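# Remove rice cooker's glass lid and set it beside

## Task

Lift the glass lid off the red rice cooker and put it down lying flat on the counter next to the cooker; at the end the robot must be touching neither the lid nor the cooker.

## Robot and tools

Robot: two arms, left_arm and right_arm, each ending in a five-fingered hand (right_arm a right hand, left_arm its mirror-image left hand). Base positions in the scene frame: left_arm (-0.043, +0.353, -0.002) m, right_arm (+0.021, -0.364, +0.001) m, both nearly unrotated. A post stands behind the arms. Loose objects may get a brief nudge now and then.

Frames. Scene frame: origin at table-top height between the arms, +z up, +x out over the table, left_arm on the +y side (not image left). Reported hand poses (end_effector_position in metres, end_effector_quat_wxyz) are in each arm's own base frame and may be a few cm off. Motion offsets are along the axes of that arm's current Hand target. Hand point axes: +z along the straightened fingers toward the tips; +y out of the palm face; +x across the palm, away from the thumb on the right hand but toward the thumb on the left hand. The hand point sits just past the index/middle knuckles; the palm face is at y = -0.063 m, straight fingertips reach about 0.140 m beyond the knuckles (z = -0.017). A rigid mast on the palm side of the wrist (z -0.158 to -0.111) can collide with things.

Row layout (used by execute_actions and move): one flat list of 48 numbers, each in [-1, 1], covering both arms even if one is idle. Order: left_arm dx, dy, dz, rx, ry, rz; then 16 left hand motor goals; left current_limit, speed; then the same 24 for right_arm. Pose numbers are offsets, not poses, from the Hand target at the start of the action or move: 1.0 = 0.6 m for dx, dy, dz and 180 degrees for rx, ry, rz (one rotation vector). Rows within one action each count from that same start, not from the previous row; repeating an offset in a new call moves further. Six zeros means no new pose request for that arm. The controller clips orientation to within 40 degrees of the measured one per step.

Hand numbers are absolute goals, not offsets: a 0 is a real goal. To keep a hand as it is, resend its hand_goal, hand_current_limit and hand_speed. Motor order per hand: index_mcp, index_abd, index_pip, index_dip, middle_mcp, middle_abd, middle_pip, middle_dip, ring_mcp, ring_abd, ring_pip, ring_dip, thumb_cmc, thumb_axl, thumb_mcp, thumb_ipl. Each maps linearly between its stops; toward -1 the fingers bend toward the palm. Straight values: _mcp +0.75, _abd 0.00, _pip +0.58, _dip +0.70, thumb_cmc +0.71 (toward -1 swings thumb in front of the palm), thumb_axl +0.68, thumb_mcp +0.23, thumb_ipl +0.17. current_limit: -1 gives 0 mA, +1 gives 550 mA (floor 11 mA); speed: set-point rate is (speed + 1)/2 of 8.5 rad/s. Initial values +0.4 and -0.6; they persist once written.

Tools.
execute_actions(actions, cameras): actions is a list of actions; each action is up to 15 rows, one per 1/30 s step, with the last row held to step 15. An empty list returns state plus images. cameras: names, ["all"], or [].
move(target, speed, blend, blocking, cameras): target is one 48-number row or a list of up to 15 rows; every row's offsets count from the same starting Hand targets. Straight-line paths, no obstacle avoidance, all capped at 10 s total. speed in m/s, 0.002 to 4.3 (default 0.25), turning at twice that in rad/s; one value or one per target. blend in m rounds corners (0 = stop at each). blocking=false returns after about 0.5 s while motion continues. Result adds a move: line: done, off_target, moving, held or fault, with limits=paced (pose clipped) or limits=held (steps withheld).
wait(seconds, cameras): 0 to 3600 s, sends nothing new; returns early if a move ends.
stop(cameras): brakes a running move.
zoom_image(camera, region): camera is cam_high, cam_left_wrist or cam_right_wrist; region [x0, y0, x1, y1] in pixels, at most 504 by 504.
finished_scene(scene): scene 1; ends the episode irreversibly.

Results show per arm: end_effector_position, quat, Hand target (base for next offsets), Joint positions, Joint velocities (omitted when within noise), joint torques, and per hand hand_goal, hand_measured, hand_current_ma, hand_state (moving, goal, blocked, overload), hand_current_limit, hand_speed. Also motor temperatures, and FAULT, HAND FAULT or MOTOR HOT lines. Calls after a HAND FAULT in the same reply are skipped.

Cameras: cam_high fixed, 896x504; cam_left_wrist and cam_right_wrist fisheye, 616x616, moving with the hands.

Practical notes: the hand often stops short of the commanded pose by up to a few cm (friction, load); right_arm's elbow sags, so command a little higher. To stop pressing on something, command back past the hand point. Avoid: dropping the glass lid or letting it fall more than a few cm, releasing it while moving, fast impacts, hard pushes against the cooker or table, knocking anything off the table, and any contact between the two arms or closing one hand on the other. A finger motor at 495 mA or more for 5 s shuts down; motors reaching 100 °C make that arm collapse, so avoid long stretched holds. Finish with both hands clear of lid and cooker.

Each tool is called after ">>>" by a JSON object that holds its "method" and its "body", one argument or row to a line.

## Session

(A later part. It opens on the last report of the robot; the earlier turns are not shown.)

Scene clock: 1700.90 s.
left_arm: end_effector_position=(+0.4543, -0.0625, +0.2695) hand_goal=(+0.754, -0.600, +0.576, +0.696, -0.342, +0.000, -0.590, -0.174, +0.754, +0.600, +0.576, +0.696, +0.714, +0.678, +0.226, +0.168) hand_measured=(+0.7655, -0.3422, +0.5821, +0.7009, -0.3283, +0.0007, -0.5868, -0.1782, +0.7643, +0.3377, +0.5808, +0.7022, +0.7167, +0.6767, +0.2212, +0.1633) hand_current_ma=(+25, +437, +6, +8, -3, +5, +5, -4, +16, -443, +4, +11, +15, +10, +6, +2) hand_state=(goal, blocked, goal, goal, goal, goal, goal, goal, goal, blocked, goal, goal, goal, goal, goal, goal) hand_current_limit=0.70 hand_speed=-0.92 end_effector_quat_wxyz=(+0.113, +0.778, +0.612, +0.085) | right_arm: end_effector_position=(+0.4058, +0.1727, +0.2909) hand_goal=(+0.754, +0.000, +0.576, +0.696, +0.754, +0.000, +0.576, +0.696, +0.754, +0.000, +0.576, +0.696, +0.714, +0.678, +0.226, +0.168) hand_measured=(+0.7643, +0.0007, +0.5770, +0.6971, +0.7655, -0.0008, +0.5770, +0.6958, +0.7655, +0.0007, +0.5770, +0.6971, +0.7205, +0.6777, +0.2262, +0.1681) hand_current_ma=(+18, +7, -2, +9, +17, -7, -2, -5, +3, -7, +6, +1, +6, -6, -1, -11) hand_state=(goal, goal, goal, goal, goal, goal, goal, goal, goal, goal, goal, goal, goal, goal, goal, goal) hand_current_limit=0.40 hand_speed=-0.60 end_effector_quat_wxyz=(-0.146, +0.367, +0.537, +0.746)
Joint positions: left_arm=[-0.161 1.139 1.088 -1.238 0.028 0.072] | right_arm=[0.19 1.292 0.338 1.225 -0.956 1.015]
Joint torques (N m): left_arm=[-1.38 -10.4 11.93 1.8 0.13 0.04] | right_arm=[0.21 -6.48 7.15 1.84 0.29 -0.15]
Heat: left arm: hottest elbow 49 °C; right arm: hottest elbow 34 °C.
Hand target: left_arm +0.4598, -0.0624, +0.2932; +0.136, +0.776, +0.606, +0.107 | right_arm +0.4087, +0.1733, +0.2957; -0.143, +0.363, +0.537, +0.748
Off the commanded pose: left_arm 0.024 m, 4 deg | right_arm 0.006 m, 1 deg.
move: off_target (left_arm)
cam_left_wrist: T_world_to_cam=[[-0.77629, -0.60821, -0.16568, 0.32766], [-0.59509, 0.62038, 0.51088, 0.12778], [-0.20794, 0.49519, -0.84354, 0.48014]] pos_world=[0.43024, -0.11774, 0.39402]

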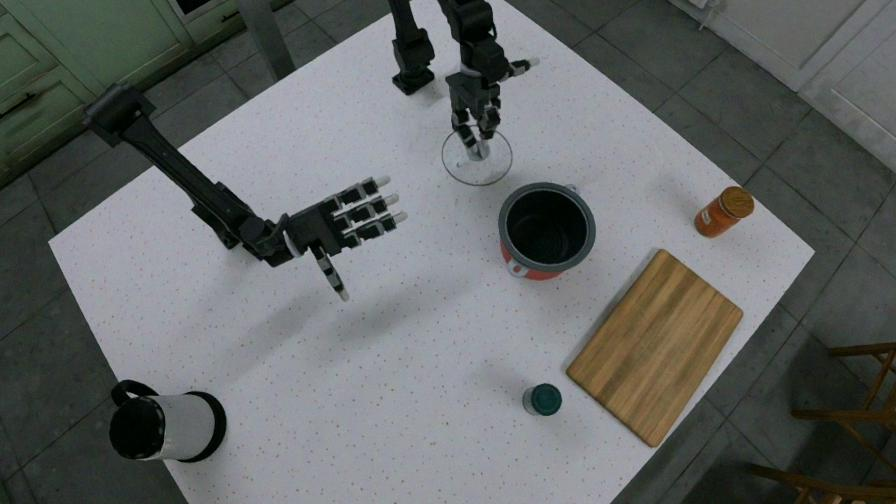

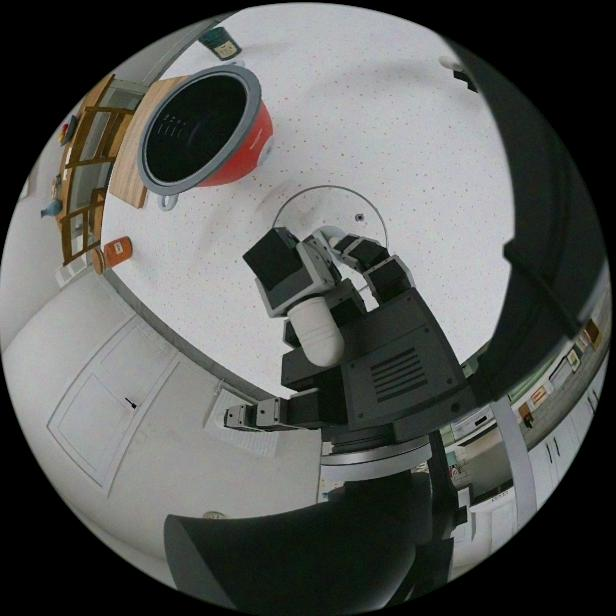

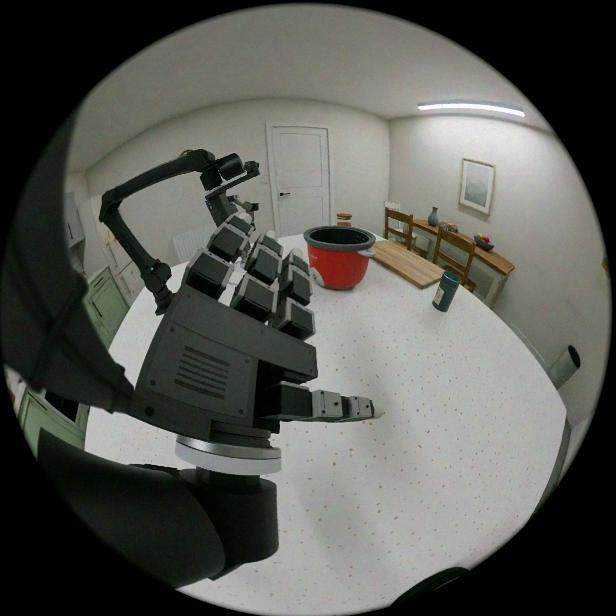

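>>> {"method": "move", "body": {
  "target": [0,-0.0200,0.0548,0,0,0,0.754,-0.6,0.576,0.696,-0.342,0,-0.59,-0.174,0.754,0.6,0.576,0.696,0.714,0.678,0.226,0.168,0.7,-0.92,0,0,0,0,0,0,0.754,0,0.576,0.696,0.754,0,0.576,0.696,0.754,0,0.576,0.696,0.714,0.678,0.226,0.168,0.4,-0.6],
  "speed": 0.04,
  "cameras": ["all"]
}}

>>> {"method": "zoom_image", "body": {
  "camera": "cam_high",
  "region": [430, 100, 530, 200]
}}

>>> {"method": "zoom_image", "body": {
  "camera": "cam_left_wrist",
  "region": [250, 160, 410, 320]
}}

Scene clock: 1713.57 s.
left_arm: end_effector_position=(+0.4526, -0.0622, +0.2387) hand_goal=(+0.754, -0.600, +0.576, +0.696, -0.342, +0.000, -0.590, -0.174, +0.754, +0.600, +0.576, +0.696, +0.714, +0.678, +0.226, +0.168) hand_measured=(+0.7667, -0.3422, +0.5821, +0.7009, -0.3295, +0.0007, -0.5868, -0.1782, +0.7631, +0.3377, +0.5808, +0.7022, +0.7167, +0.6777, +0.2212, +0.1633) hand_current_ma=(+11, +439, +11, +7, +12, +0, -4, +4, +21, -454, -10, -6, -5, +6, +11, -18) hand_state=(goal, blocked, goal, goal, goal, goal, goal, goal, goal, blocked, goal, goal, goal, goal, goal, goal) hand_current_limit=0.70 hand_speed=-0.92 end_effector_quat_wxyz=(+0.115, +0.778, +0.612, +0.087) | right_arm: end_effector_position=(+0.4058, +0.1727, +0.2909) hand_goal=(+0.754, +0.000, +0.576, +0.696, +0.754, +0.000, +0.576, +0.696, +0.754, +0.000, +0.576, +0.696, +0.714, +0.678, +0.226, +0.168) hand_measured=(+0.7655, +0.0007, +0.5770, +0.6958, +0.7643, +0.0007, +0.5770, +0.6971, +0.7643, +0.0007, +0.5770, +0.6958, +0.7205, +0.6767, +0.2262, +0.1681) hand_current_ma=(+20, +7, -7, +8, +18, -5, -4, -6, +2, -12, +5, -3, +4, -7, +0, -10) hand_state=(goal, goal, goal, goal, goal, goal, goal, goal, goal, goal, goal, goal, goal, goal, goal, goal) hand_current_limit=0.40 hand_speed=-0.60 end_effector_quat_wxyz=(-0.146, +0.367, +0.537, +0.746)
Joint positions: left_arm=[-0.161 1.138 1.004 -1.148 0.028 0.072] | right_arm=[0.19 1.292 0.338 1.225 -0.956 1.015]
Joint torques (N m): left_arm=[-1.32 -9.76 11.55 1.91 0.13 0.04] | right_arm=[0.21 -6.48 7.15 1.83 0.29 -0.15]
Heat: left arm: hottest elbow 50 °C; right arm: hottest elbow 34 °C.
Hand target: left_arm +0.4598, -0.0623, +0.2582; +0.136, +0.776, +0.606, +0.107 | right_arm +0.4087, +0.1733, +0.2957; -0.143, +0.363, +0.537, +0.748
Off the commanded pose: left_arm 0.021 m, 3 deg | right_arm 0.006 m, 1 deg.
move: off_target (left_arm)
cam_left_wrist: T_world_to_cam=[[-0.77519, -0.60836, -0.17024, 0.32194], [-0.59851, 0.62101, 0.5061, 0.14505], [-0.20216, 0.49421, -0.84551, 0.45147]] pos_world=[0.42764, -0.11734, 0.36312]

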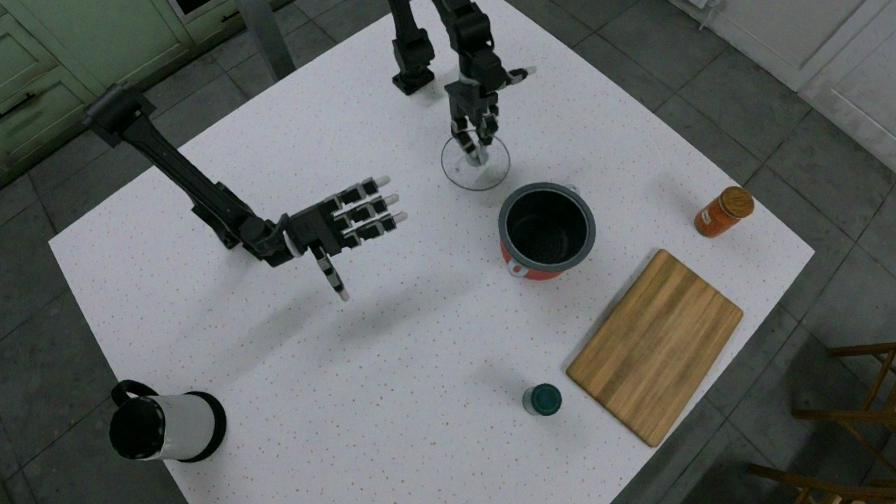

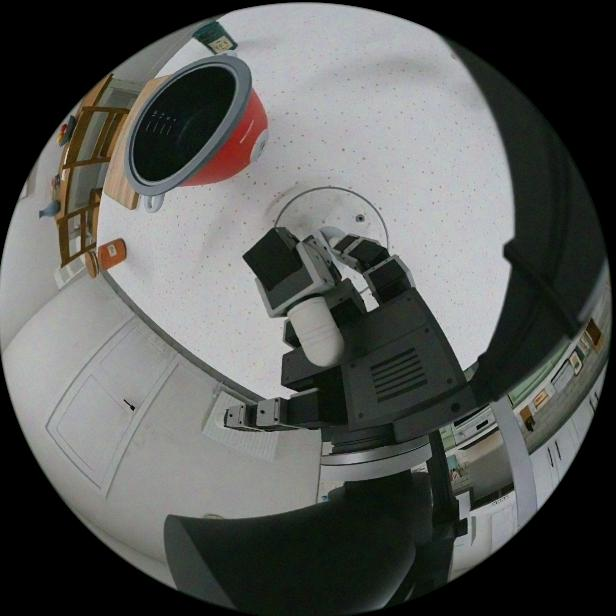

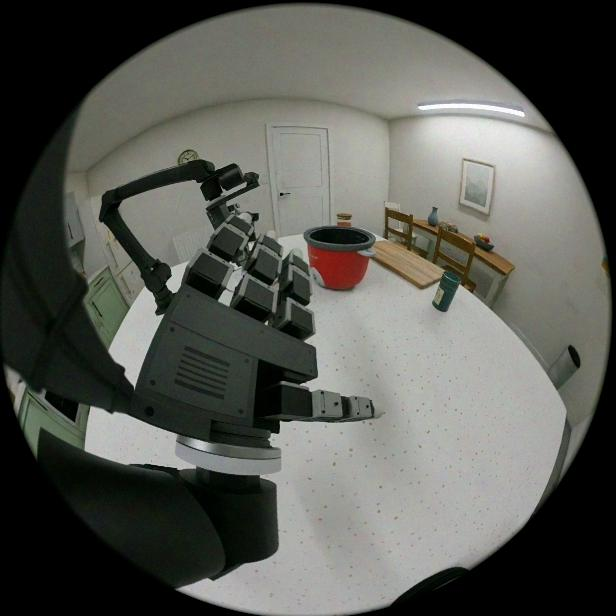

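Scaled by 5.040 from the camera's image (finer frame: 1280x720).

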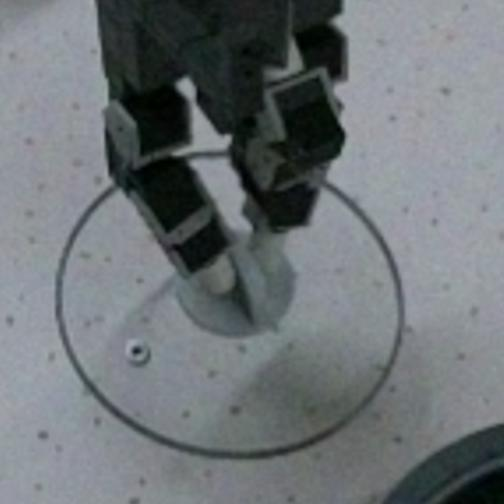

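Scaled by 3.150 from the camera's image (finer frame: 880x880).

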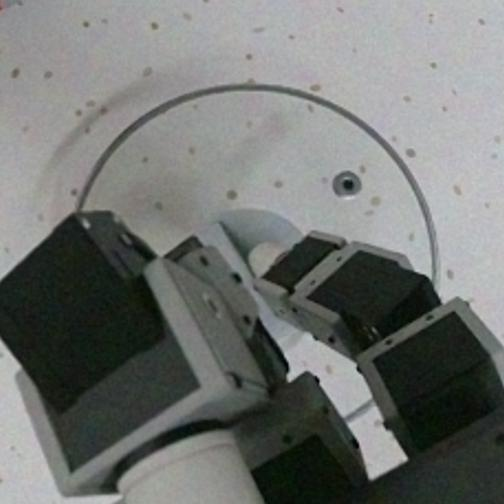

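>>> {"method": "move", "body": {
  "target": [0,-0.0125,0.0344,0,0,0,0.754,-0.6,0.576,0.696,-0.342,0,-0.59,-0.174,0.754,0.6,0.576,0.696,0.714,0.678,0.226,0.168,0.7,-0.92,0,0,0,0,0,0,0.754,0,0.576,0.696,0.754,0,0.576,0.696,0.754,0,0.576,0.696,0.714,0.678,0.226,0.168,0.4,-0.6],
  "speed": 0.03,
  "cameras": ["all"]
}}

>>> {"method": "zoom_image", "body": {
  "camera": "cam_high",
  "region": [430, 100, 530, 200]
}}

>>> {"method": "zoom_image", "body": {
  "camera": "cam_left_wrist",
  "region": [250, 160, 410, 320]
}}

Scene clock: 1725.00 s.
left_arm: end_effector_position=(+0.4516, -0.0620, +0.2210) hand_goal=(+0.754, -0.600, +0.576, +0.696, -0.342, +0.000, -0.590, -0.174, +0.754, +0.600, +0.576, +0.696, +0.714, +0.678, +0.226, +0.168) hand_measured=(+0.7655, -0.3422, +0.5821, +0.6996, -0.3283, +0.0007, -0.5868, -0.1782, +0.7643, +0.3362, +0.5808, +0.7022, +0.7180, +0.6777, +0.2212, +0.1633) hand_current_ma=(+6, +447, -6, +3, +7, -8, +4, +4, +5, -460, +12, +5, +4, +3, +16, +1) hand_state=(goal, blocked, goal, goal, goal, goal, goal, goal, goal, blocked, goal, goal, goal, goal, goal, goal) hand_current_limit=0.70 hand_speed=-0.92 end_effector_quat_wxyz=(+0.119, +0.777, +0.611, +0.090) | right_arm: end_effector_position=(+0.4058, +0.1727, +0.2909) hand_goal=(+0.754, +0.000, +0.576, +0.696, +0.754, +0.000, +0.576, +0.696, +0.754, +0.000, +0.576, +0.696, +0.714, +0.678, +0.226, +0.168) hand_measured=(+0.7655, +0.0007, +0.5770, +0.6971, +0.7643, +0.0007, +0.5757, +0.6958, +0.7655, +0.0007, +0.5770, +0.6958, +0.7205, +0.6777, +0.2252, +0.1672) hand_current_ma=(+18, +3, -6, +2, +22, -7, -1, -5, +4, -10, +6, -3, +7, -8, +2, -11) hand_state=(goal, goal, goal, goal, goal, goal, goal, goal, goal, goal, goal, goal, goal, goal, goal, goal) hand_current_limit=0.40 hand_speed=-0.60 end_effector_quat_wxyz=(-0.146, +0.367, +0.537, +0.746)
Joint positions: left_arm=[-0.161 1.138 0.953 -1.087 0.028 0.072] | right_arm=[0.19 1.292 0.338 1.225 -0.956 1.015]
Joint torques (N m): left_arm=[-1.32 -9.11 11.41 1.91 0.14 0.04] | right_arm=[0.21 -6.42 7.15 1.84 0.29 -0.15]
Heat: left arm: hottest elbow 50 °C; right arm: hottest elbow 34 °C.
Hand target: left_arm +0.4597, -0.0623, +0.2362; +0.136, +0.776, +0.606, +0.107 | right_arm +0.4087, +0.1733, +0.2957; -0.143, +0.363, +0.537, +0.748
Off the commanded pose: left_arm 0.017 m, 3 deg | right_arm 0.006 m, 1 deg.
move: off_target (left_arm)
cam_left_wrist: T_world_to_cam=[[-0.77346, -0.60865, -0.1769, 0.31896], [-0.60346, 0.62175, 0.49926, 0.1571], [-0.19389, 0.49291, -0.8482, 0.43295]] pos_world=[0.42545, -0.11695, 0.34522]

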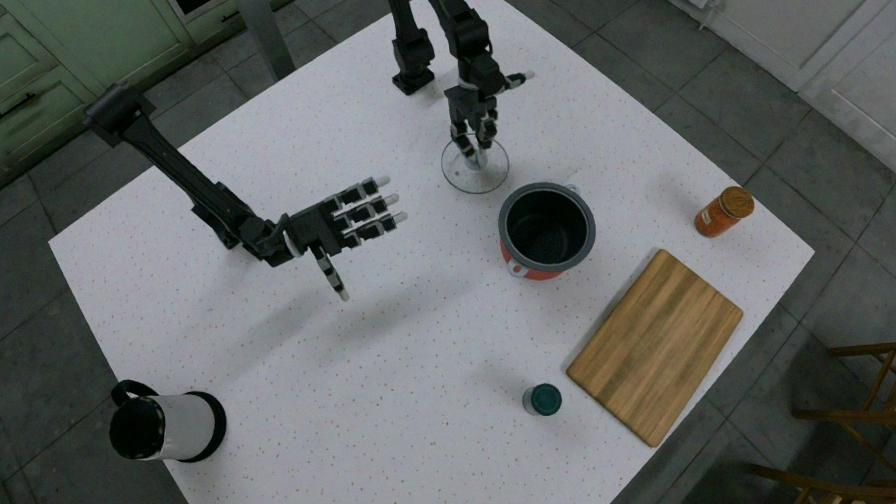

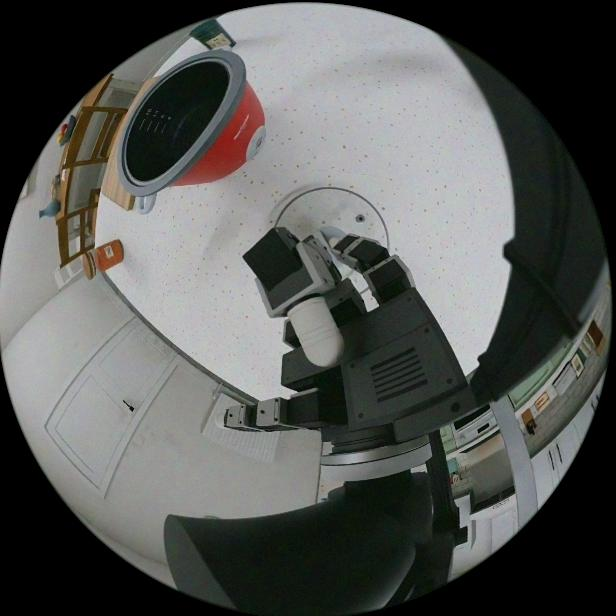

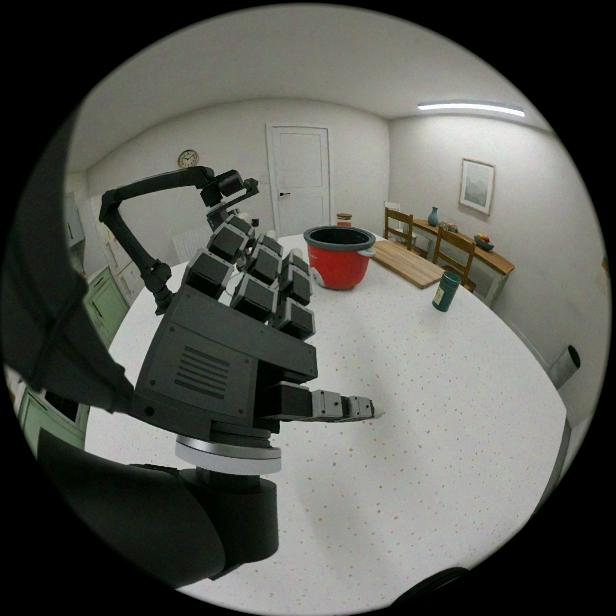

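Scaled by 5.040 from the camera's image (finer frame: 1280x720).

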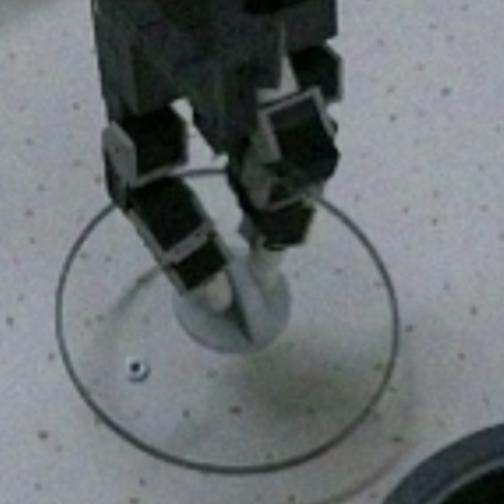

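Scaled by 3.150 from the camera's image (finer frame: 880x880).

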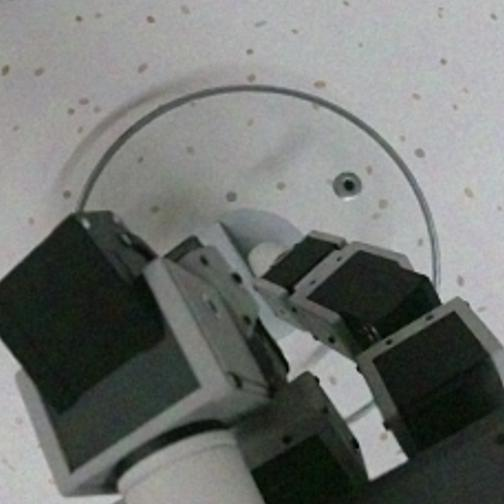

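>>> {"method": "move", "body": {
  "target": [0,-0.0057,0.0157,0,0,0,0.754,-0.6,0.576,0.696,-0.342,0,-0.59,-0.174,0.754,0.6,0.576,0.696,0.714,0.678,0.226,0.168,0.7,-0.92,0,0,0,0,0,0,0.754,0,0.576,0.696,0.754,0,0.576,0.696,0.754,0,0.576,0.696,0.714,0.678,0.226,0.168,0.4,-0.6],
  "speed": 0.03,
  "cameras": ["cam_high","cam_left_wrist"]
}}

>>> {"method": "zoom_image", "body": {
  "camera": "cam_high",
  "region": [430, 100, 530, 200]
}}

>>> {"method": "zoom_image", "body": {
  "camera": "cam_left_wrist",
  "region": [250, 160, 410, 320]
}}

Scene clock: 1733.17 s.
left_arm: end_effector_position=(+0.4506, -0.0619, +0.2128) hand_goal=(+0.754, -0.600, +0.576, +0.696, -0.342, +0.000, -0.590, -0.174, +0.754, +0.600, +0.576, +0.696, +0.714, +0.678, +0.226, +0.168) hand_measured=(+0.7655, -0.3422, +0.5821, +0.6996, -0.3283, -0.0008, -0.5881, -0.1795, +0.7655, +0.3377, +0.5821, +0.7034, +0.7180, +0.6767, +0.2212, +0.1633) hand_current_ma=(+12, +421, +6, +1, +17, -9, -11, +3, +15, -457, +8, -8, +8, +11, +1, -1) hand_state=(goal, blocked, goal, goal, goal, goal, goal, goal, goal, blocked, goal, goal, goal, goal, goal, goal) hand_current_limit=0.70 hand_speed=-0.92 end_effector_quat_wxyz=(+0.120, +0.777, +0.611, +0.091) | right_arm: end_effector_position=(+0.4058, +0.1727, +0.2909) hand_goal=(+0.754, +0.000, +0.576, +0.696, +0.754, +0.000, +0.576, +0.696, +0.754, +0.000, +0.576, +0.696, +0.714, +0.678, +0.226, +0.168) hand_measured=(+0.7655, +0.0007, +0.5770, +0.6958, +0.7655, +0.0007, +0.5770, +0.6958, +0.7643, +0.0007, +0.5770, +0.6958, +0.7205, +0.6767, +0.2262, +0.1681) hand_current_ma=(+19, +6, -3, +6, +19, -7, -2, -11, +2, -8, +3, -4, +2, -11, -1, -11) hand_state=(goal, goal, goal, goal, goal, goal, goal, goal, goal, goal, goal, goal, goal, goal, goal, goal) hand_current_limit=0.40 hand_speed=-0.60 end_effector_quat_wxyz=(-0.146, +0.367, +0.537, +0.746)
Joint positions: left_arm=[-0.161 1.138 0.93 -1.06 0.028 0.072] | right_arm=[0.19 1.292 0.338 1.225 -0.956 1.015]
Joint torques (N m): left_arm=[-1.32 -8.64 11.4 1.96 0.14 0.04] | right_arm=[0.21 -6.48 7.15 1.84 0.29 -0.15]
Heat: left arm: hottest elbow 50 °C; right arm: hottest elbow 34 °C.
Hand target: left_arm +0.4598, -0.0623, +0.2262; +0.136, +0.776, +0.606, +0.107 | right_arm +0.4087, +0.1733, +0.2957; -0.143, +0.363, +0.537, +0.748
Off the commanded pose: left_arm 0.016 m, 3 deg | right_arm 0.006 m, 1 deg.
move: off_target (left_arm)
cam_left_wrist: T_world_to_cam=[[-0.77286, -0.60875, -0.17918, 0.31704], [-0.60514, 0.62203, 0.49687, 0.16183], [-0.19101, 0.49245, -0.84913, 0.42458]] pos_world=[0.42405, -0.11675, 0.33692]

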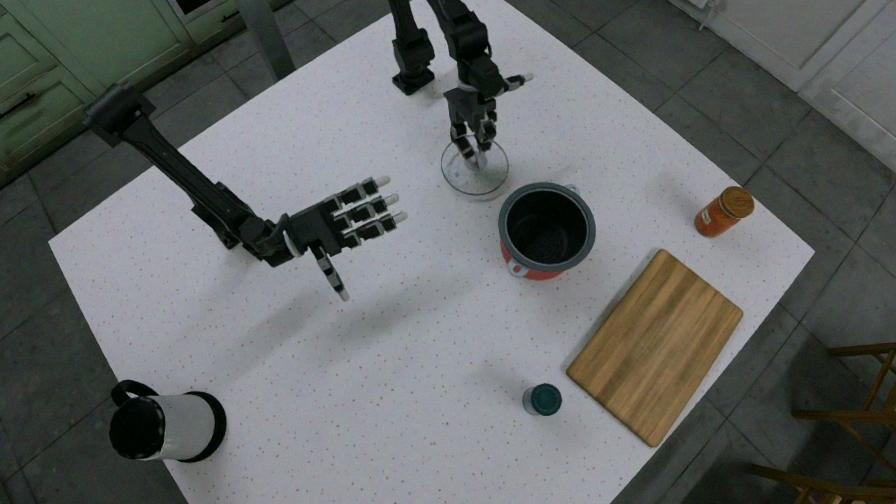

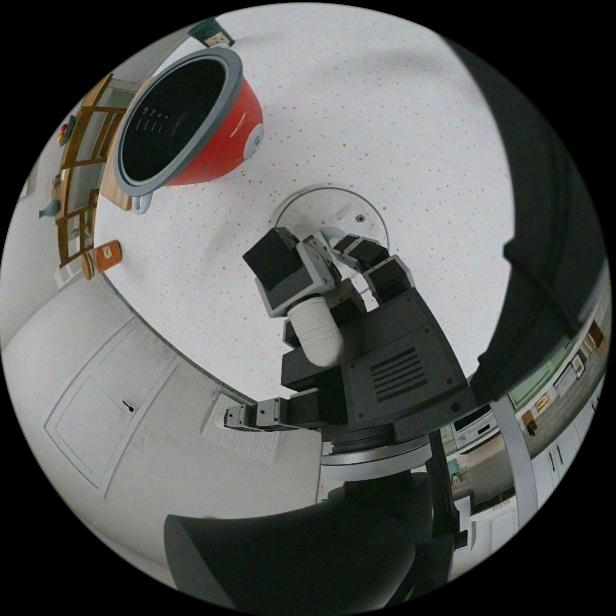

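Scaled by 5.040 from the camera's image (finer frame: 1280x720).

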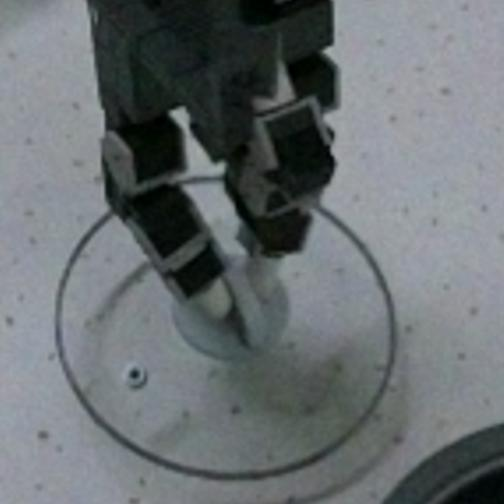

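Scaled by 3.150 from the camera's image (finer frame: 880x880).

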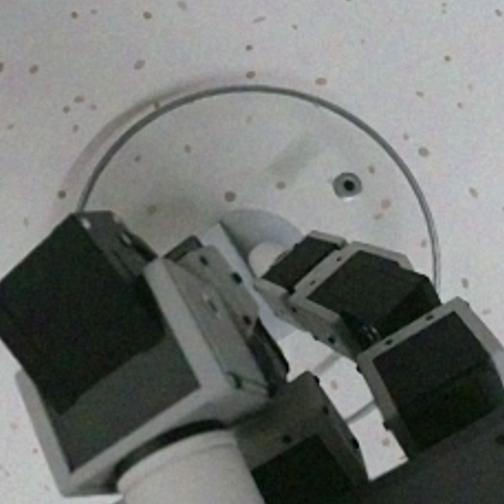

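>>> {"method": "move", "body": {
  "target": [0,-0.0057,0.0157,0,0,0,0.754,-0.6,0.576,0.696,-0.342,0,-0.59,-0.174,0.754,0.6,0.576,0.696,0.714,0.678,0.226,0.168,0.7,-0.92,0,0,0,0,0,0,0.754,0,0.576,0.696,0.754,0,0.576,0.696,0.754,0,0.576,0.696,0.714,0.678,0.226,0.168,0.4,-0.6],
  "speed": 0.03,
  "cameras": ["cam_high","cam_left_wrist"]
}}

>>> {"method": "zoom_image", "body": {
  "camera": "cam_high",
  "region": [430, 100, 530, 200]
}}

>>> {"method": "zoom_image", "body": {
  "camera": "cam_left_wrist",
  "region": [250, 160, 410, 320]
}}

Scene clock: 1740.77 s.
left_arm: end_effector_position=(+0.4502, -0.0618, +0.2043) hand_goal=(+0.754, -0.600, +0.576, +0.696, -0.342, +0.000, -0.590, -0.174, +0.754, +0.600, +0.576, +0.696, +0.714, +0.678, +0.226, +0.168) hand_measured=(+0.7655, -0.3422, +0.5821, +0.6996, -0.3283, +0.0007, -0.5881, -0.1795, +0.7643, +0.3377, +0.5808, +0.7022, +0.7180, +0.6777, +0.2212, +0.1633) hand_current_ma=(+22, +442, +1, +0, +19, -8, +6, +4, +12, -470, +11, +1, +10, +10, +4, +2) hand_state=(goal, blocked, goal, goal, goal, goal, goal, goal, goal, blocked, goal, goal, goal, goal, goal, goal) hand_current_limit=0.70 hand_speed=-0.92 end_effector_quat_wxyz=(+0.122, +0.777, +0.611, +0.093) | right_arm: end_effector_position=(+0.4058, +0.1727, +0.2909) hand_goal=(+0.754, +0.000, +0.576, +0.696, +0.754, +0.000, +0.576, +0.696, +0.754, +0.000, +0.576, +0.696, +0.714, +0.678, +0.226, +0.168) hand_measured=(+0.7655, +0.0007, +0.5770, +0.6958, +0.7655, -0.0008, +0.5770, +0.6958, +0.7655, -0.0008, +0.5770, +0.6958, +0.7205, +0.6777, +0.2262, +0.1681) hand_current_ma=(+22, +4, -6, +7, +21, -9, -2, -5, -1, -8, +6, -1, +4, -9, -3, -9) hand_state=(goal, goal, goal, goal, goal, goal, goal, goal, goal, goal, goal, goal, goal, goal, goal, goal) hand_current_limit=0.40 hand_speed=-0.60 end_effector_quat_wxyz=(-0.146, +0.367, +0.537, +0.746)
Joint positions: left_arm=[-0.161 1.141 0.908 -1.032 0.028 0.072] | right_arm=[0.19 1.292 0.338 1.225 -0.956 1.015]
Joint torques (N m): left_arm=[-1.32 -8.35 11.32 1.98 0.14 0.04] | right_arm=[0.21 -6.42 7.15 1.84 0.29 -0.15]
Heat: left arm: hottest elbow 50 °C; right arm: hottest elbow 34 °C.
Hand target: left_arm +0.4598, -0.0623, +0.2162; +0.136, +0.776, +0.606, +0.107 | right_arm +0.4087, +0.1733, +0.2957; -0.143, +0.363, +0.537, +0.748
Off the commanded pose: left_arm 0.015 m, 2 deg | right_arm 0.006 m, 1 deg.
move: off_target (left_arm)
cam_left_wrist: T_world_to_cam=[[-0.77227, -0.60882, -0.18149, 0.31552], [-0.60681, 0.62231, 0.49449, 0.16696], [-0.18811, 0.49201, -0.85003, 0.41612]] pos_world=[0.42325, -0.11655, 0.32842]

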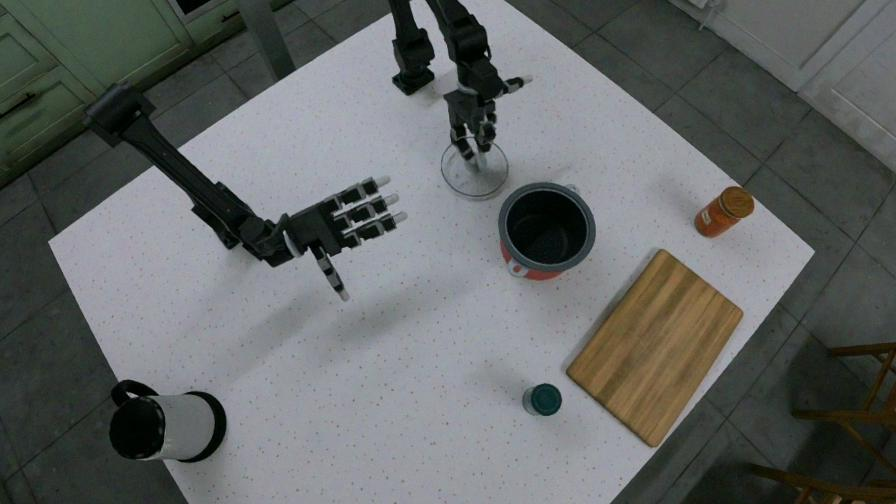

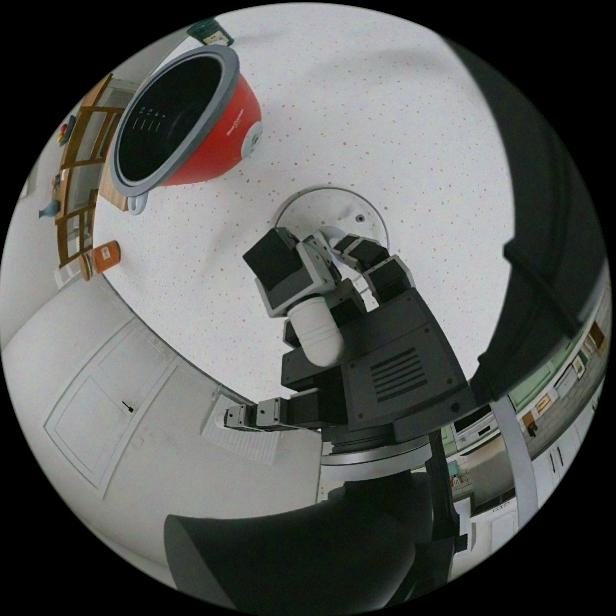

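Scaled by 5.040 from the camera's image (finer frame: 1280x720).

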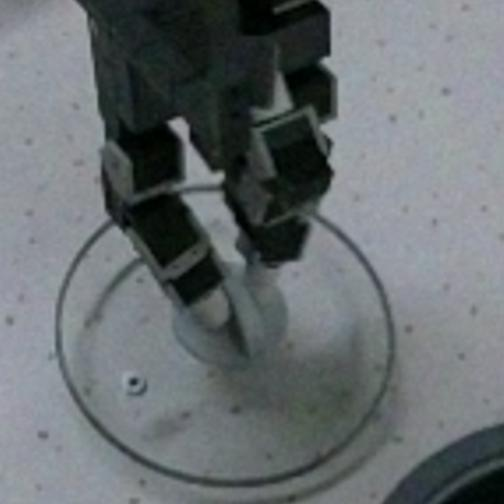

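Scaled by 3.150 from the camera's image (finer frame: 880x880).

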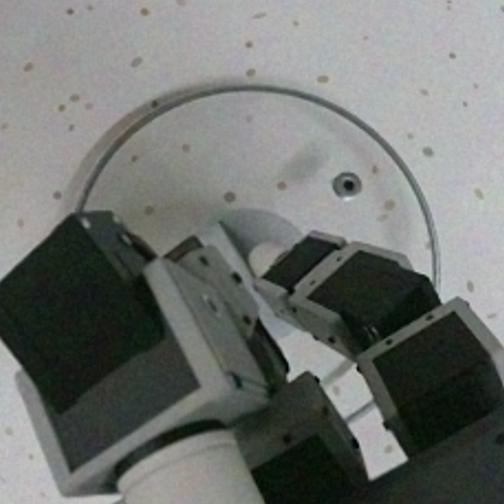

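>>> {"method": "move", "body": {
  "target": [0,-0.0046,0.0125,0,0,0,0.754,-0.6,0.576,0.696,-0.342,0,-0.59,-0.174,0.754,0.6,0.576,0.696,0.714,0.678,0.226,0.168,0.7,-0.92,0,0,0,0,0,0,0.754,0,0.576,0.696,0.754,0,0.576,0.696,0.754,0,0.576,0.696,0.714,0.678,0.226,0.168,0.4,-0.6],
  "speed": 0.02,
  "cameras": ["cam_high","cam_left_wrist"]
}}

>>> {"method": "zoom_image", "body": {
  "camera": "cam_high",
  "region": [430, 100, 530, 200]
}}

>>> {"method": "zoom_image", "body": {
  "camera": "cam_left_wrist",
  "region": [250, 160, 410, 320]
}}

Scene clock: 1752.23 s.
left_arm: end_effector_position=(+0.4502, -0.0618, +0.1964) hand_goal=(+0.754, -0.600, +0.576, +0.696, -0.342, +0.000, -0.590, -0.174, +0.754, +0.600, +0.576, +0.696, +0.714, +0.678, +0.226, +0.168) hand_measured=(+0.7667, -0.3422, +0.5821, +0.7009, -0.3295, -0.0008, -0.5881, -0.1795, +0.7643, +0.3377, +0.5821, +0.7009, +0.7167, +0.6767, +0.2212, +0.1633) hand_current_ma=(+6, +430, +2, +7, -3, +3, +14, -6, +22, -441, -7, +3, -5, -6, -2, -4) hand_state=(goal, blocked, goal, goal, goal, goal, goal, goal, goal, blocked, goal, goal, goal, goal, goal, goal) hand_current_limit=0.70 hand_speed=-0.92 end_effector_quat_wxyz=(+0.122, +0.777, +0.611, +0.093) | right_arm: end_effector_position=(+0.4058, +0.1727, +0.2909) hand_goal=(+0.754, +0.000, +0.576, +0.696, +0.754, +0.000, +0.576, +0.696, +0.754, +0.000, +0.576, +0.696, +0.714, +0.678, +0.226, +0.168) hand_measured=(+0.7655, +0.0007, +0.5770, +0.6958, +0.7655, +0.0007, +0.5770, +0.6958, +0.7643, +0.0007, +0.5770, +0.6958, +0.7205, +0.6777, +0.2252, +0.1681) hand_current_ma=(+18, +5, -4, +6, +22, -6, -3, -5, +0, -9, +5, +1, +5, -10, -2, -13) hand_state=(goal, goal, goal, goal, goal, goal, goal, goal, goal, goal, goal, goal, goal, goal, goal, goal) hand_current_limit=0.40 hand_speed=-0.60 end_effector_quat_wxyz=(-0.146, +0.367, +0.537, +0.746)
Joint positions: left_arm=[-0.161 1.146 0.89 -1.009 0.028 0.072] | right_arm=[0.19 1.292 0.338 1.225 -0.956 1.015]
Joint torques (N m): left_arm=[-1.32 -8.41 11.25 1.95 0.14 0.05] | right_arm=[0.15 -6.48 7.15 1.83 0.29 -0.15]
Heat: left arm: hottest elbow 50 °C; right arm: hottest elbow 34 °C.
Hand target: left_arm +0.4597, -0.0622, +0.2081; +0.136, +0.776, +0.606, +0.107 | right_arm +0.4087, +0.1733, +0.2957; -0.143, +0.363, +0.537, +0.748
Off the commanded pose: left_arm 0.015 m, 2 deg | right_arm 0.006 m, 1 deg.
move: off_target (left_arm)
cam_left_wrist: T_world_to_cam=[[-0.77222, -0.60882, -0.18169, 0.31405], [-0.60696, 0.62237, 0.49421, 0.17097], [-0.18781, 0.49192, -0.85014, 0.40929]] pos_world=[0.42316, -0.11655, 0.32052]

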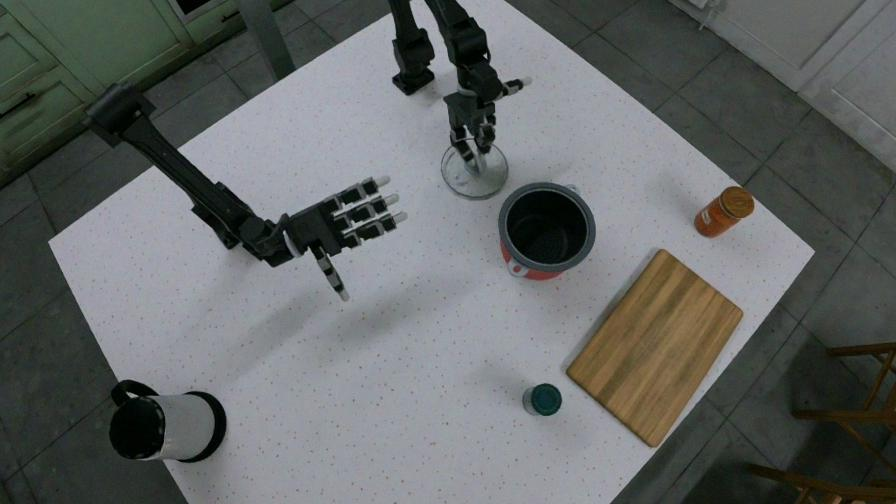

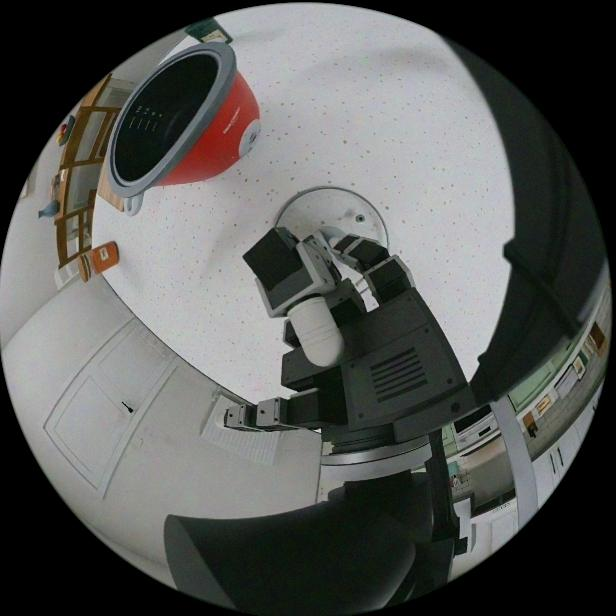

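Scaled by 5.040 from the camera's image (finer frame: 1280x720).

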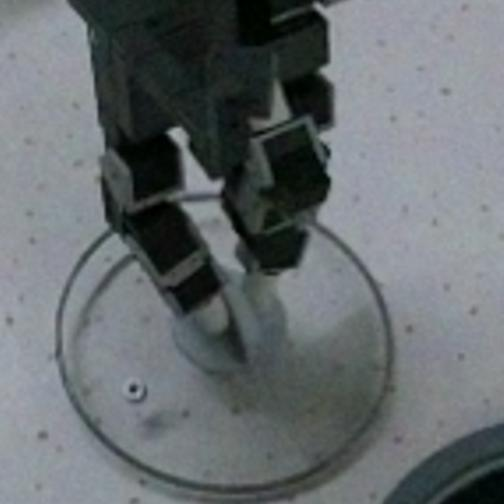

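Scaled by 3.150 from the camera's image (finer frame: 880x880).

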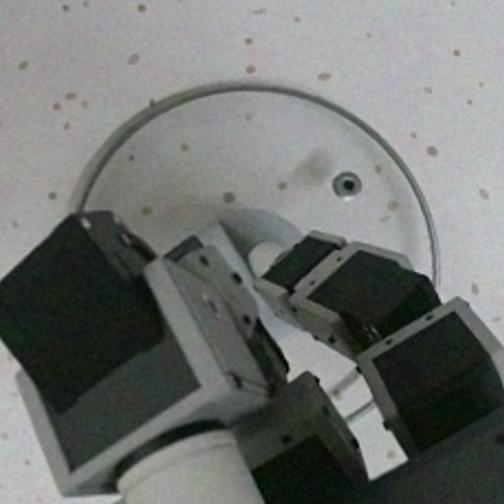

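>>> {"method": "move", "body": {
  "target": [0,-0.0028,0.0078,0,0,0,0.754,-0.6,0.576,0.696,-0.342,0,-0.59,-0.174,0.754,0.6,0.576,0.696,0.714,0.678,0.226,0.168,0.7,-0.92,0,0,0,0,0,0,0.754,0,0.576,0.696,0.754,0,0.576,0.696,0.754,0,0.576,0.696,0.714,0.678,0.226,0.168,0.4,-0.6],
  "speed": 0.02,
  "cameras": ["cam_high","cam_left_wrist"]
}}

>>> {"method": "zoom_image", "body": {
  "camera": "cam_high",
  "region": [430, 100, 530, 200]
}}

>>> {"method": "zoom_image", "body": {
  "camera": "cam_left_wrist",
  "region": [250, 160, 410, 320]
}}

Scene clock: 1761.57 s.
left_arm: end_effector_position=(+0.4505, -0.0618, +0.1921) hand_goal=(+0.754, -0.600, +0.576, +0.696, -0.342, +0.000, -0.590, -0.174, +0.754, +0.600, +0.576, +0.696, +0.714, +0.678, +0.226, +0.168) hand_measured=(+0.7655, -0.3422, +0.5821, +0.7009, -0.3283, +0.0007, -0.5881, -0.1782, +0.7643, +0.3377, +0.5808, +0.7009, +0.7167, +0.6767, +0.2212, +0.1633) hand_current_ma=(+23, +444, +12, -1, +6, -3, -1, +14, +16, -452, +8, -1, +4, +10, +2, +2) hand_state=(goal, blocked, goal, goal, goal, goal, goal, goal, goal, blocked, goal, goal, goal, goal, goal, goal) hand_current_limit=0.70 hand_speed=-0.92 end_effector_quat_wxyz=(+0.122, +0.777, +0.611, +0.093) | right_arm: end_effector_position=(+0.4058, +0.1727, +0.2909) hand_goal=(+0.754, +0.000, +0.576, +0.696, +0.754, +0.000, +0.576, +0.696, +0.754, +0.000, +0.576, +0.696, +0.714, +0.678, +0.226, +0.168) hand_measured=(+0.7643, -0.0008, +0.5770, +0.6971, +0.7655, -0.0008, +0.5770, +0.6958, +0.7643, -0.0008, +0.5770, +0.6958, +0.7205, +0.6777, +0.2262, +0.1681) hand_current_ma=(+16, +9, -3, +8, +17, -10, -4, -12, +5, -4, +2, -4, +5, -9, -2, -7) hand_state=(goal, goal, goal, goal, goal, goal, goal, goal, goal, goal, goal, goal, goal, goal, goal, goal) hand_current_limit=0.40 hand_speed=-0.60 end_effector_quat_wxyz=(-0.146, +0.367, +0.537, +0.746)
Joint positions: left_arm=[-0.161 1.149 0.88 -0.994 0.028 0.072] | right_arm=[0.19 1.292 0.338 1.225 -0.956 1.015]
Joint torques (N m): left_arm=[-1.32 -8.35 11.19 1.94 0.14 0.05] | right_arm=[0.15 -6.42 7.15 1.84 0.29 -0.15]
Heat: left arm: hottest elbow 49 °C; right arm: hottest elbow 34 °C.
Hand target: left_arm +0.4598, -0.0623, +0.2033; +0.136, +0.776, +0.606, +0.107 | right_arm +0.4087, +0.1733, +0.2957; -0.143, +0.363, +0.537, +0.748
Off the commanded pose: left_arm 0.014 m, 2 deg | right_arm 0.006 m, 1 deg.
move: off_target (left_arm)
cam_left_wrist: T_world_to_cam=[[-0.77191, -0.6089, -0.18275, 0.31352], [-0.60775, 0.62245, 0.49314, 0.17389], [-0.18652, 0.49173, -0.85054, 0.40513]] pos_world=[0.42326, -0.11655, 0.31612]

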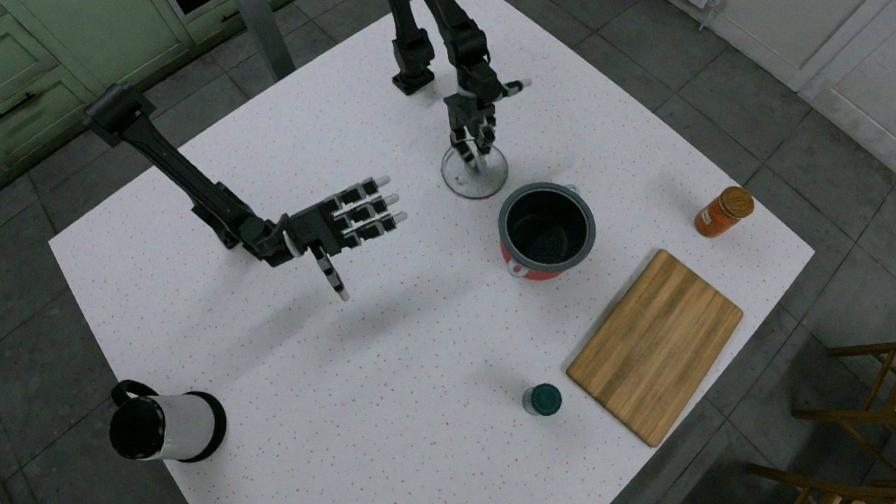

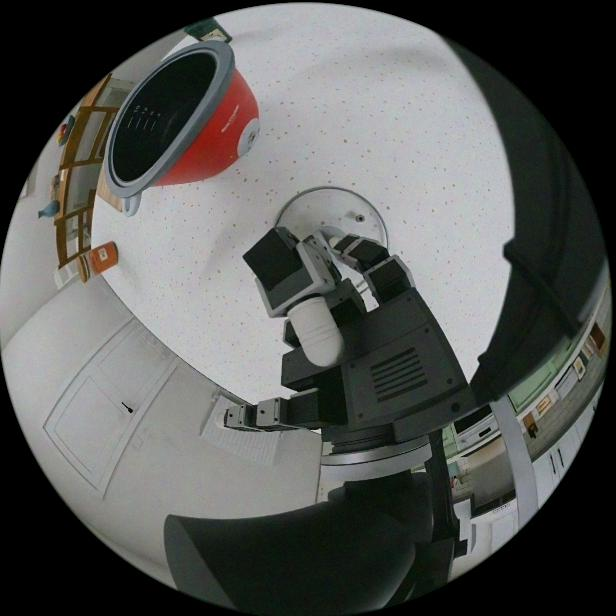

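Scaled by 5.040 from the camera's image (finer frame: 1280x720).

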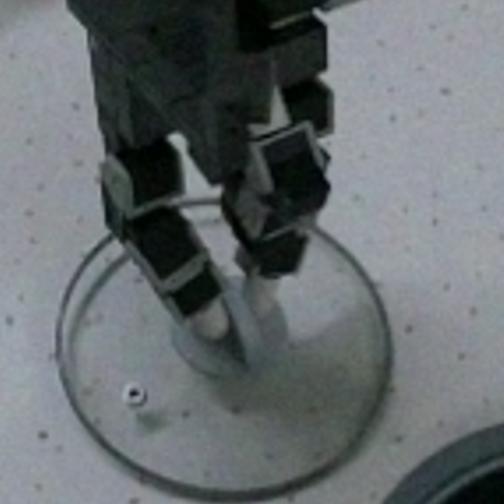

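Scaled by 3.150 from the camera's image (finer frame: 880x880).

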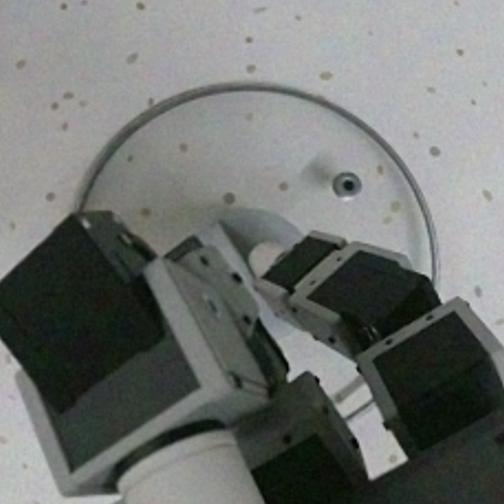

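>>> {"method": "move", "body": {
  "target": [-0.0024,-0.0108,0.0014,-0.0139,0,0,0.754,-0.6,0.576,0.696,-0.342,0,-0.59,-0.174,0.754,0.6,0.576,0.696,0.714,0.678,0.226,0.168,0.7,-0.92,0,0,0,0,0,0,0.754,0,0.576,0.696,0.754,0,0.576,0.696,0.754,0,0.576,0.696,0.714,0.678,0.226,0.168,0.4,-0.6],
  "speed": 0.02,
  "cameras": ["cam_high","cam_left_wrist"]
}}

>>> {"method": "zoom_image", "body": {
  "camera": "cam_high",
  "region": [430, 120, 520, 210]
}}

>>> {"method": "zoom_image", "body": {
  "camera": "cam_left_wrist",
  "region": [250, 160, 410, 320]
}}

Scene clock: 1778.07 s.
left_arm: end_effector_position=(+0.4472, -0.0614, +0.1870) hand_goal=(+0.754, -0.600, +0.576, +0.696, -0.342, +0.000, -0.590, -0.174, +0.754, +0.600, +0.576, +0.696, +0.714, +0.678, +0.226, +0.168) hand_measured=(+0.7667, -0.3436, +0.5834, +0.7009, -0.3283, +0.0007, -0.5868, -0.1782, +0.7667, +0.3377, +0.5834, +0.7022, +0.7180, +0.6777, +0.2212, +0.1633) hand_current_ma=(+20, +443, +9, +2, +9, -2, -17, +13, +15, -450, +15, +10, +18, +9, +5, +0) hand_state=(goal, blocked, goal, goal, goal, goal, goal, goal, goal, blocked, goal, goal, goal, goal, goal, goal) hand_current_limit=0.70 hand_speed=-0.92 end_effector_quat_wxyz=(+0.135, +0.774, +0.609, +0.105) | right_arm: end_effector_position=(+0.4058, +0.1727, +0.2909) hand_goal=(+0.754, +0.000, +0.576, +0.696, +0.754, +0.000, +0.576, +0.696, +0.754, +0.000, +0.576, +0.696, +0.714, +0.678, +0.226, +0.168) hand_measured=(+0.7643, -0.0008, +0.5770, +0.6958, +0.7655, +0.0007, +0.5757, +0.6958, +0.7655, -0.0008, +0.5770, +0.6958, +0.7205, +0.6767, +0.2262, +0.1681) hand_current_ma=(+19, +8, -8, +6, +20, -8, -7, -11, +0, -9, +6, -1, +5, -10, +3, -11) hand_state=(goal, goal, goal, goal, goal, goal, goal, goal, goal, goal, goal, goal, goal, goal, goal, goal) hand_current_limit=0.40 hand_speed=-0.60 end_effector_quat_wxyz=(-0.146, +0.367, +0.537, +0.746)
Joint positions: left_arm=[-0.161 1.127 0.834 -0.934 0.028 0.072] | right_arm=[0.19 1.292 0.338 1.225 -0.956 1.015]
Joint torques (N m): left_arm=[-1.38 -8.88 10.56 2.13 0.25 0.02] | right_arm=[0.21 -6.48 7.15 1.85 0.29 -0.15]
Motor temperatures (°C): left_arm=[25 36 49 29 28 27] | right_arm=[28 26 34 25 26 26]
Heat: left arm: hottest elbow 49 °C; right arm: hottest elbow 34 °C.
Hand target: left_arm +0.4538, -0.0622, +0.2001; +0.153, +0.773, +0.604, +0.120 | right_arm +0.4087, +0.1733, +0.2957; -0.143, +0.363, +0.537, +0.748
Off the commanded pose: left_arm 0.015 m, 3 deg | right_arm 0.006 m, 1 deg.
move: off_target (left_arm)
cam_left_wrist: T_world_to_cam=[[-0.76512, -0.60998, -0.2062, 0.31162], [-0.62465, 0.62547, 0.46755, 0.18661], [-0.15622, 0.48654, -0.85958, 0.38787]] pos_world=[0.41558, -0.11535, 0.31041]

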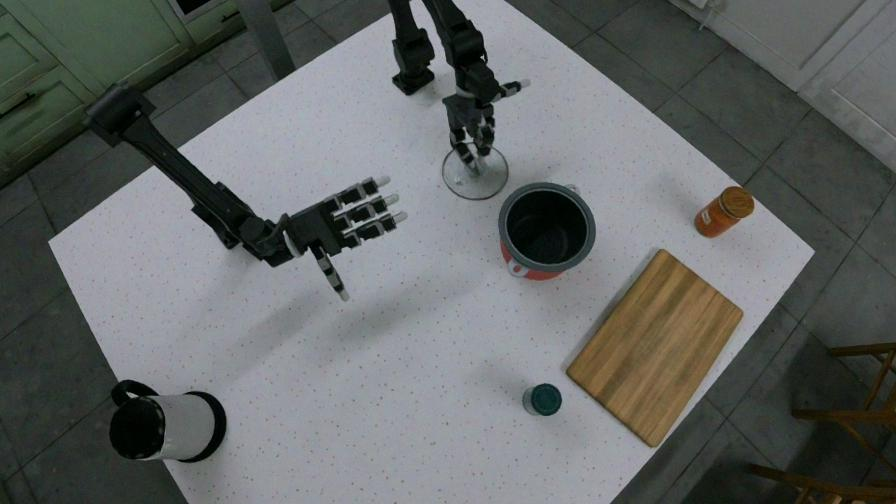

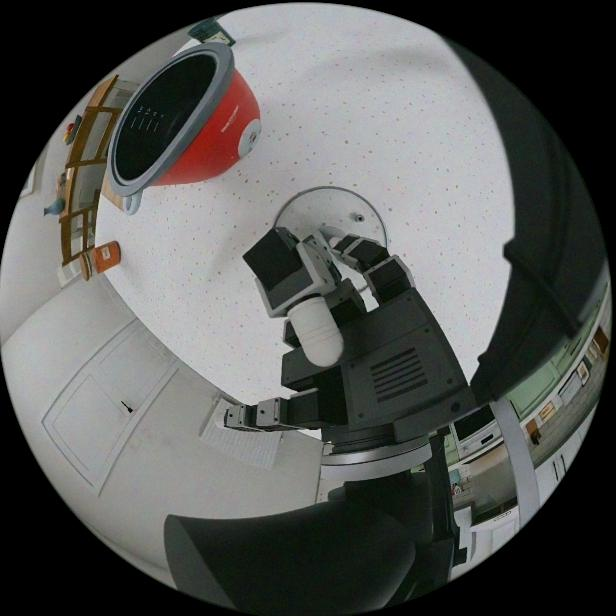

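Scaled by 5.600 from the camera's image (finer frame: 1280x720).

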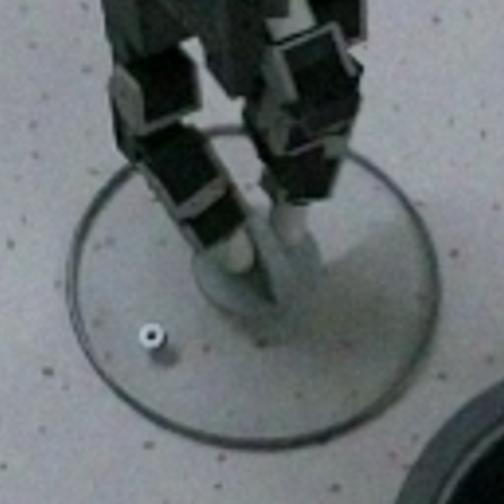

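Scaled by 3.150 from the camera's image (finer frame: 880x880).

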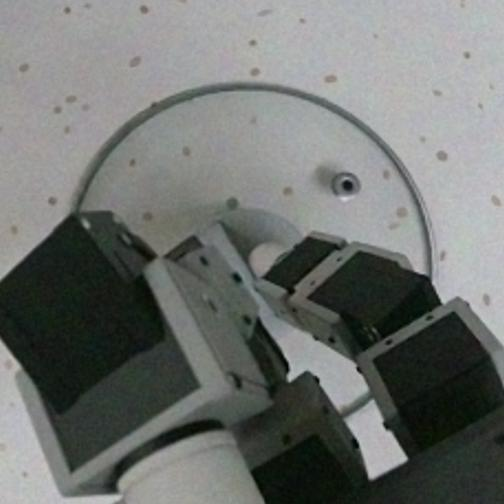

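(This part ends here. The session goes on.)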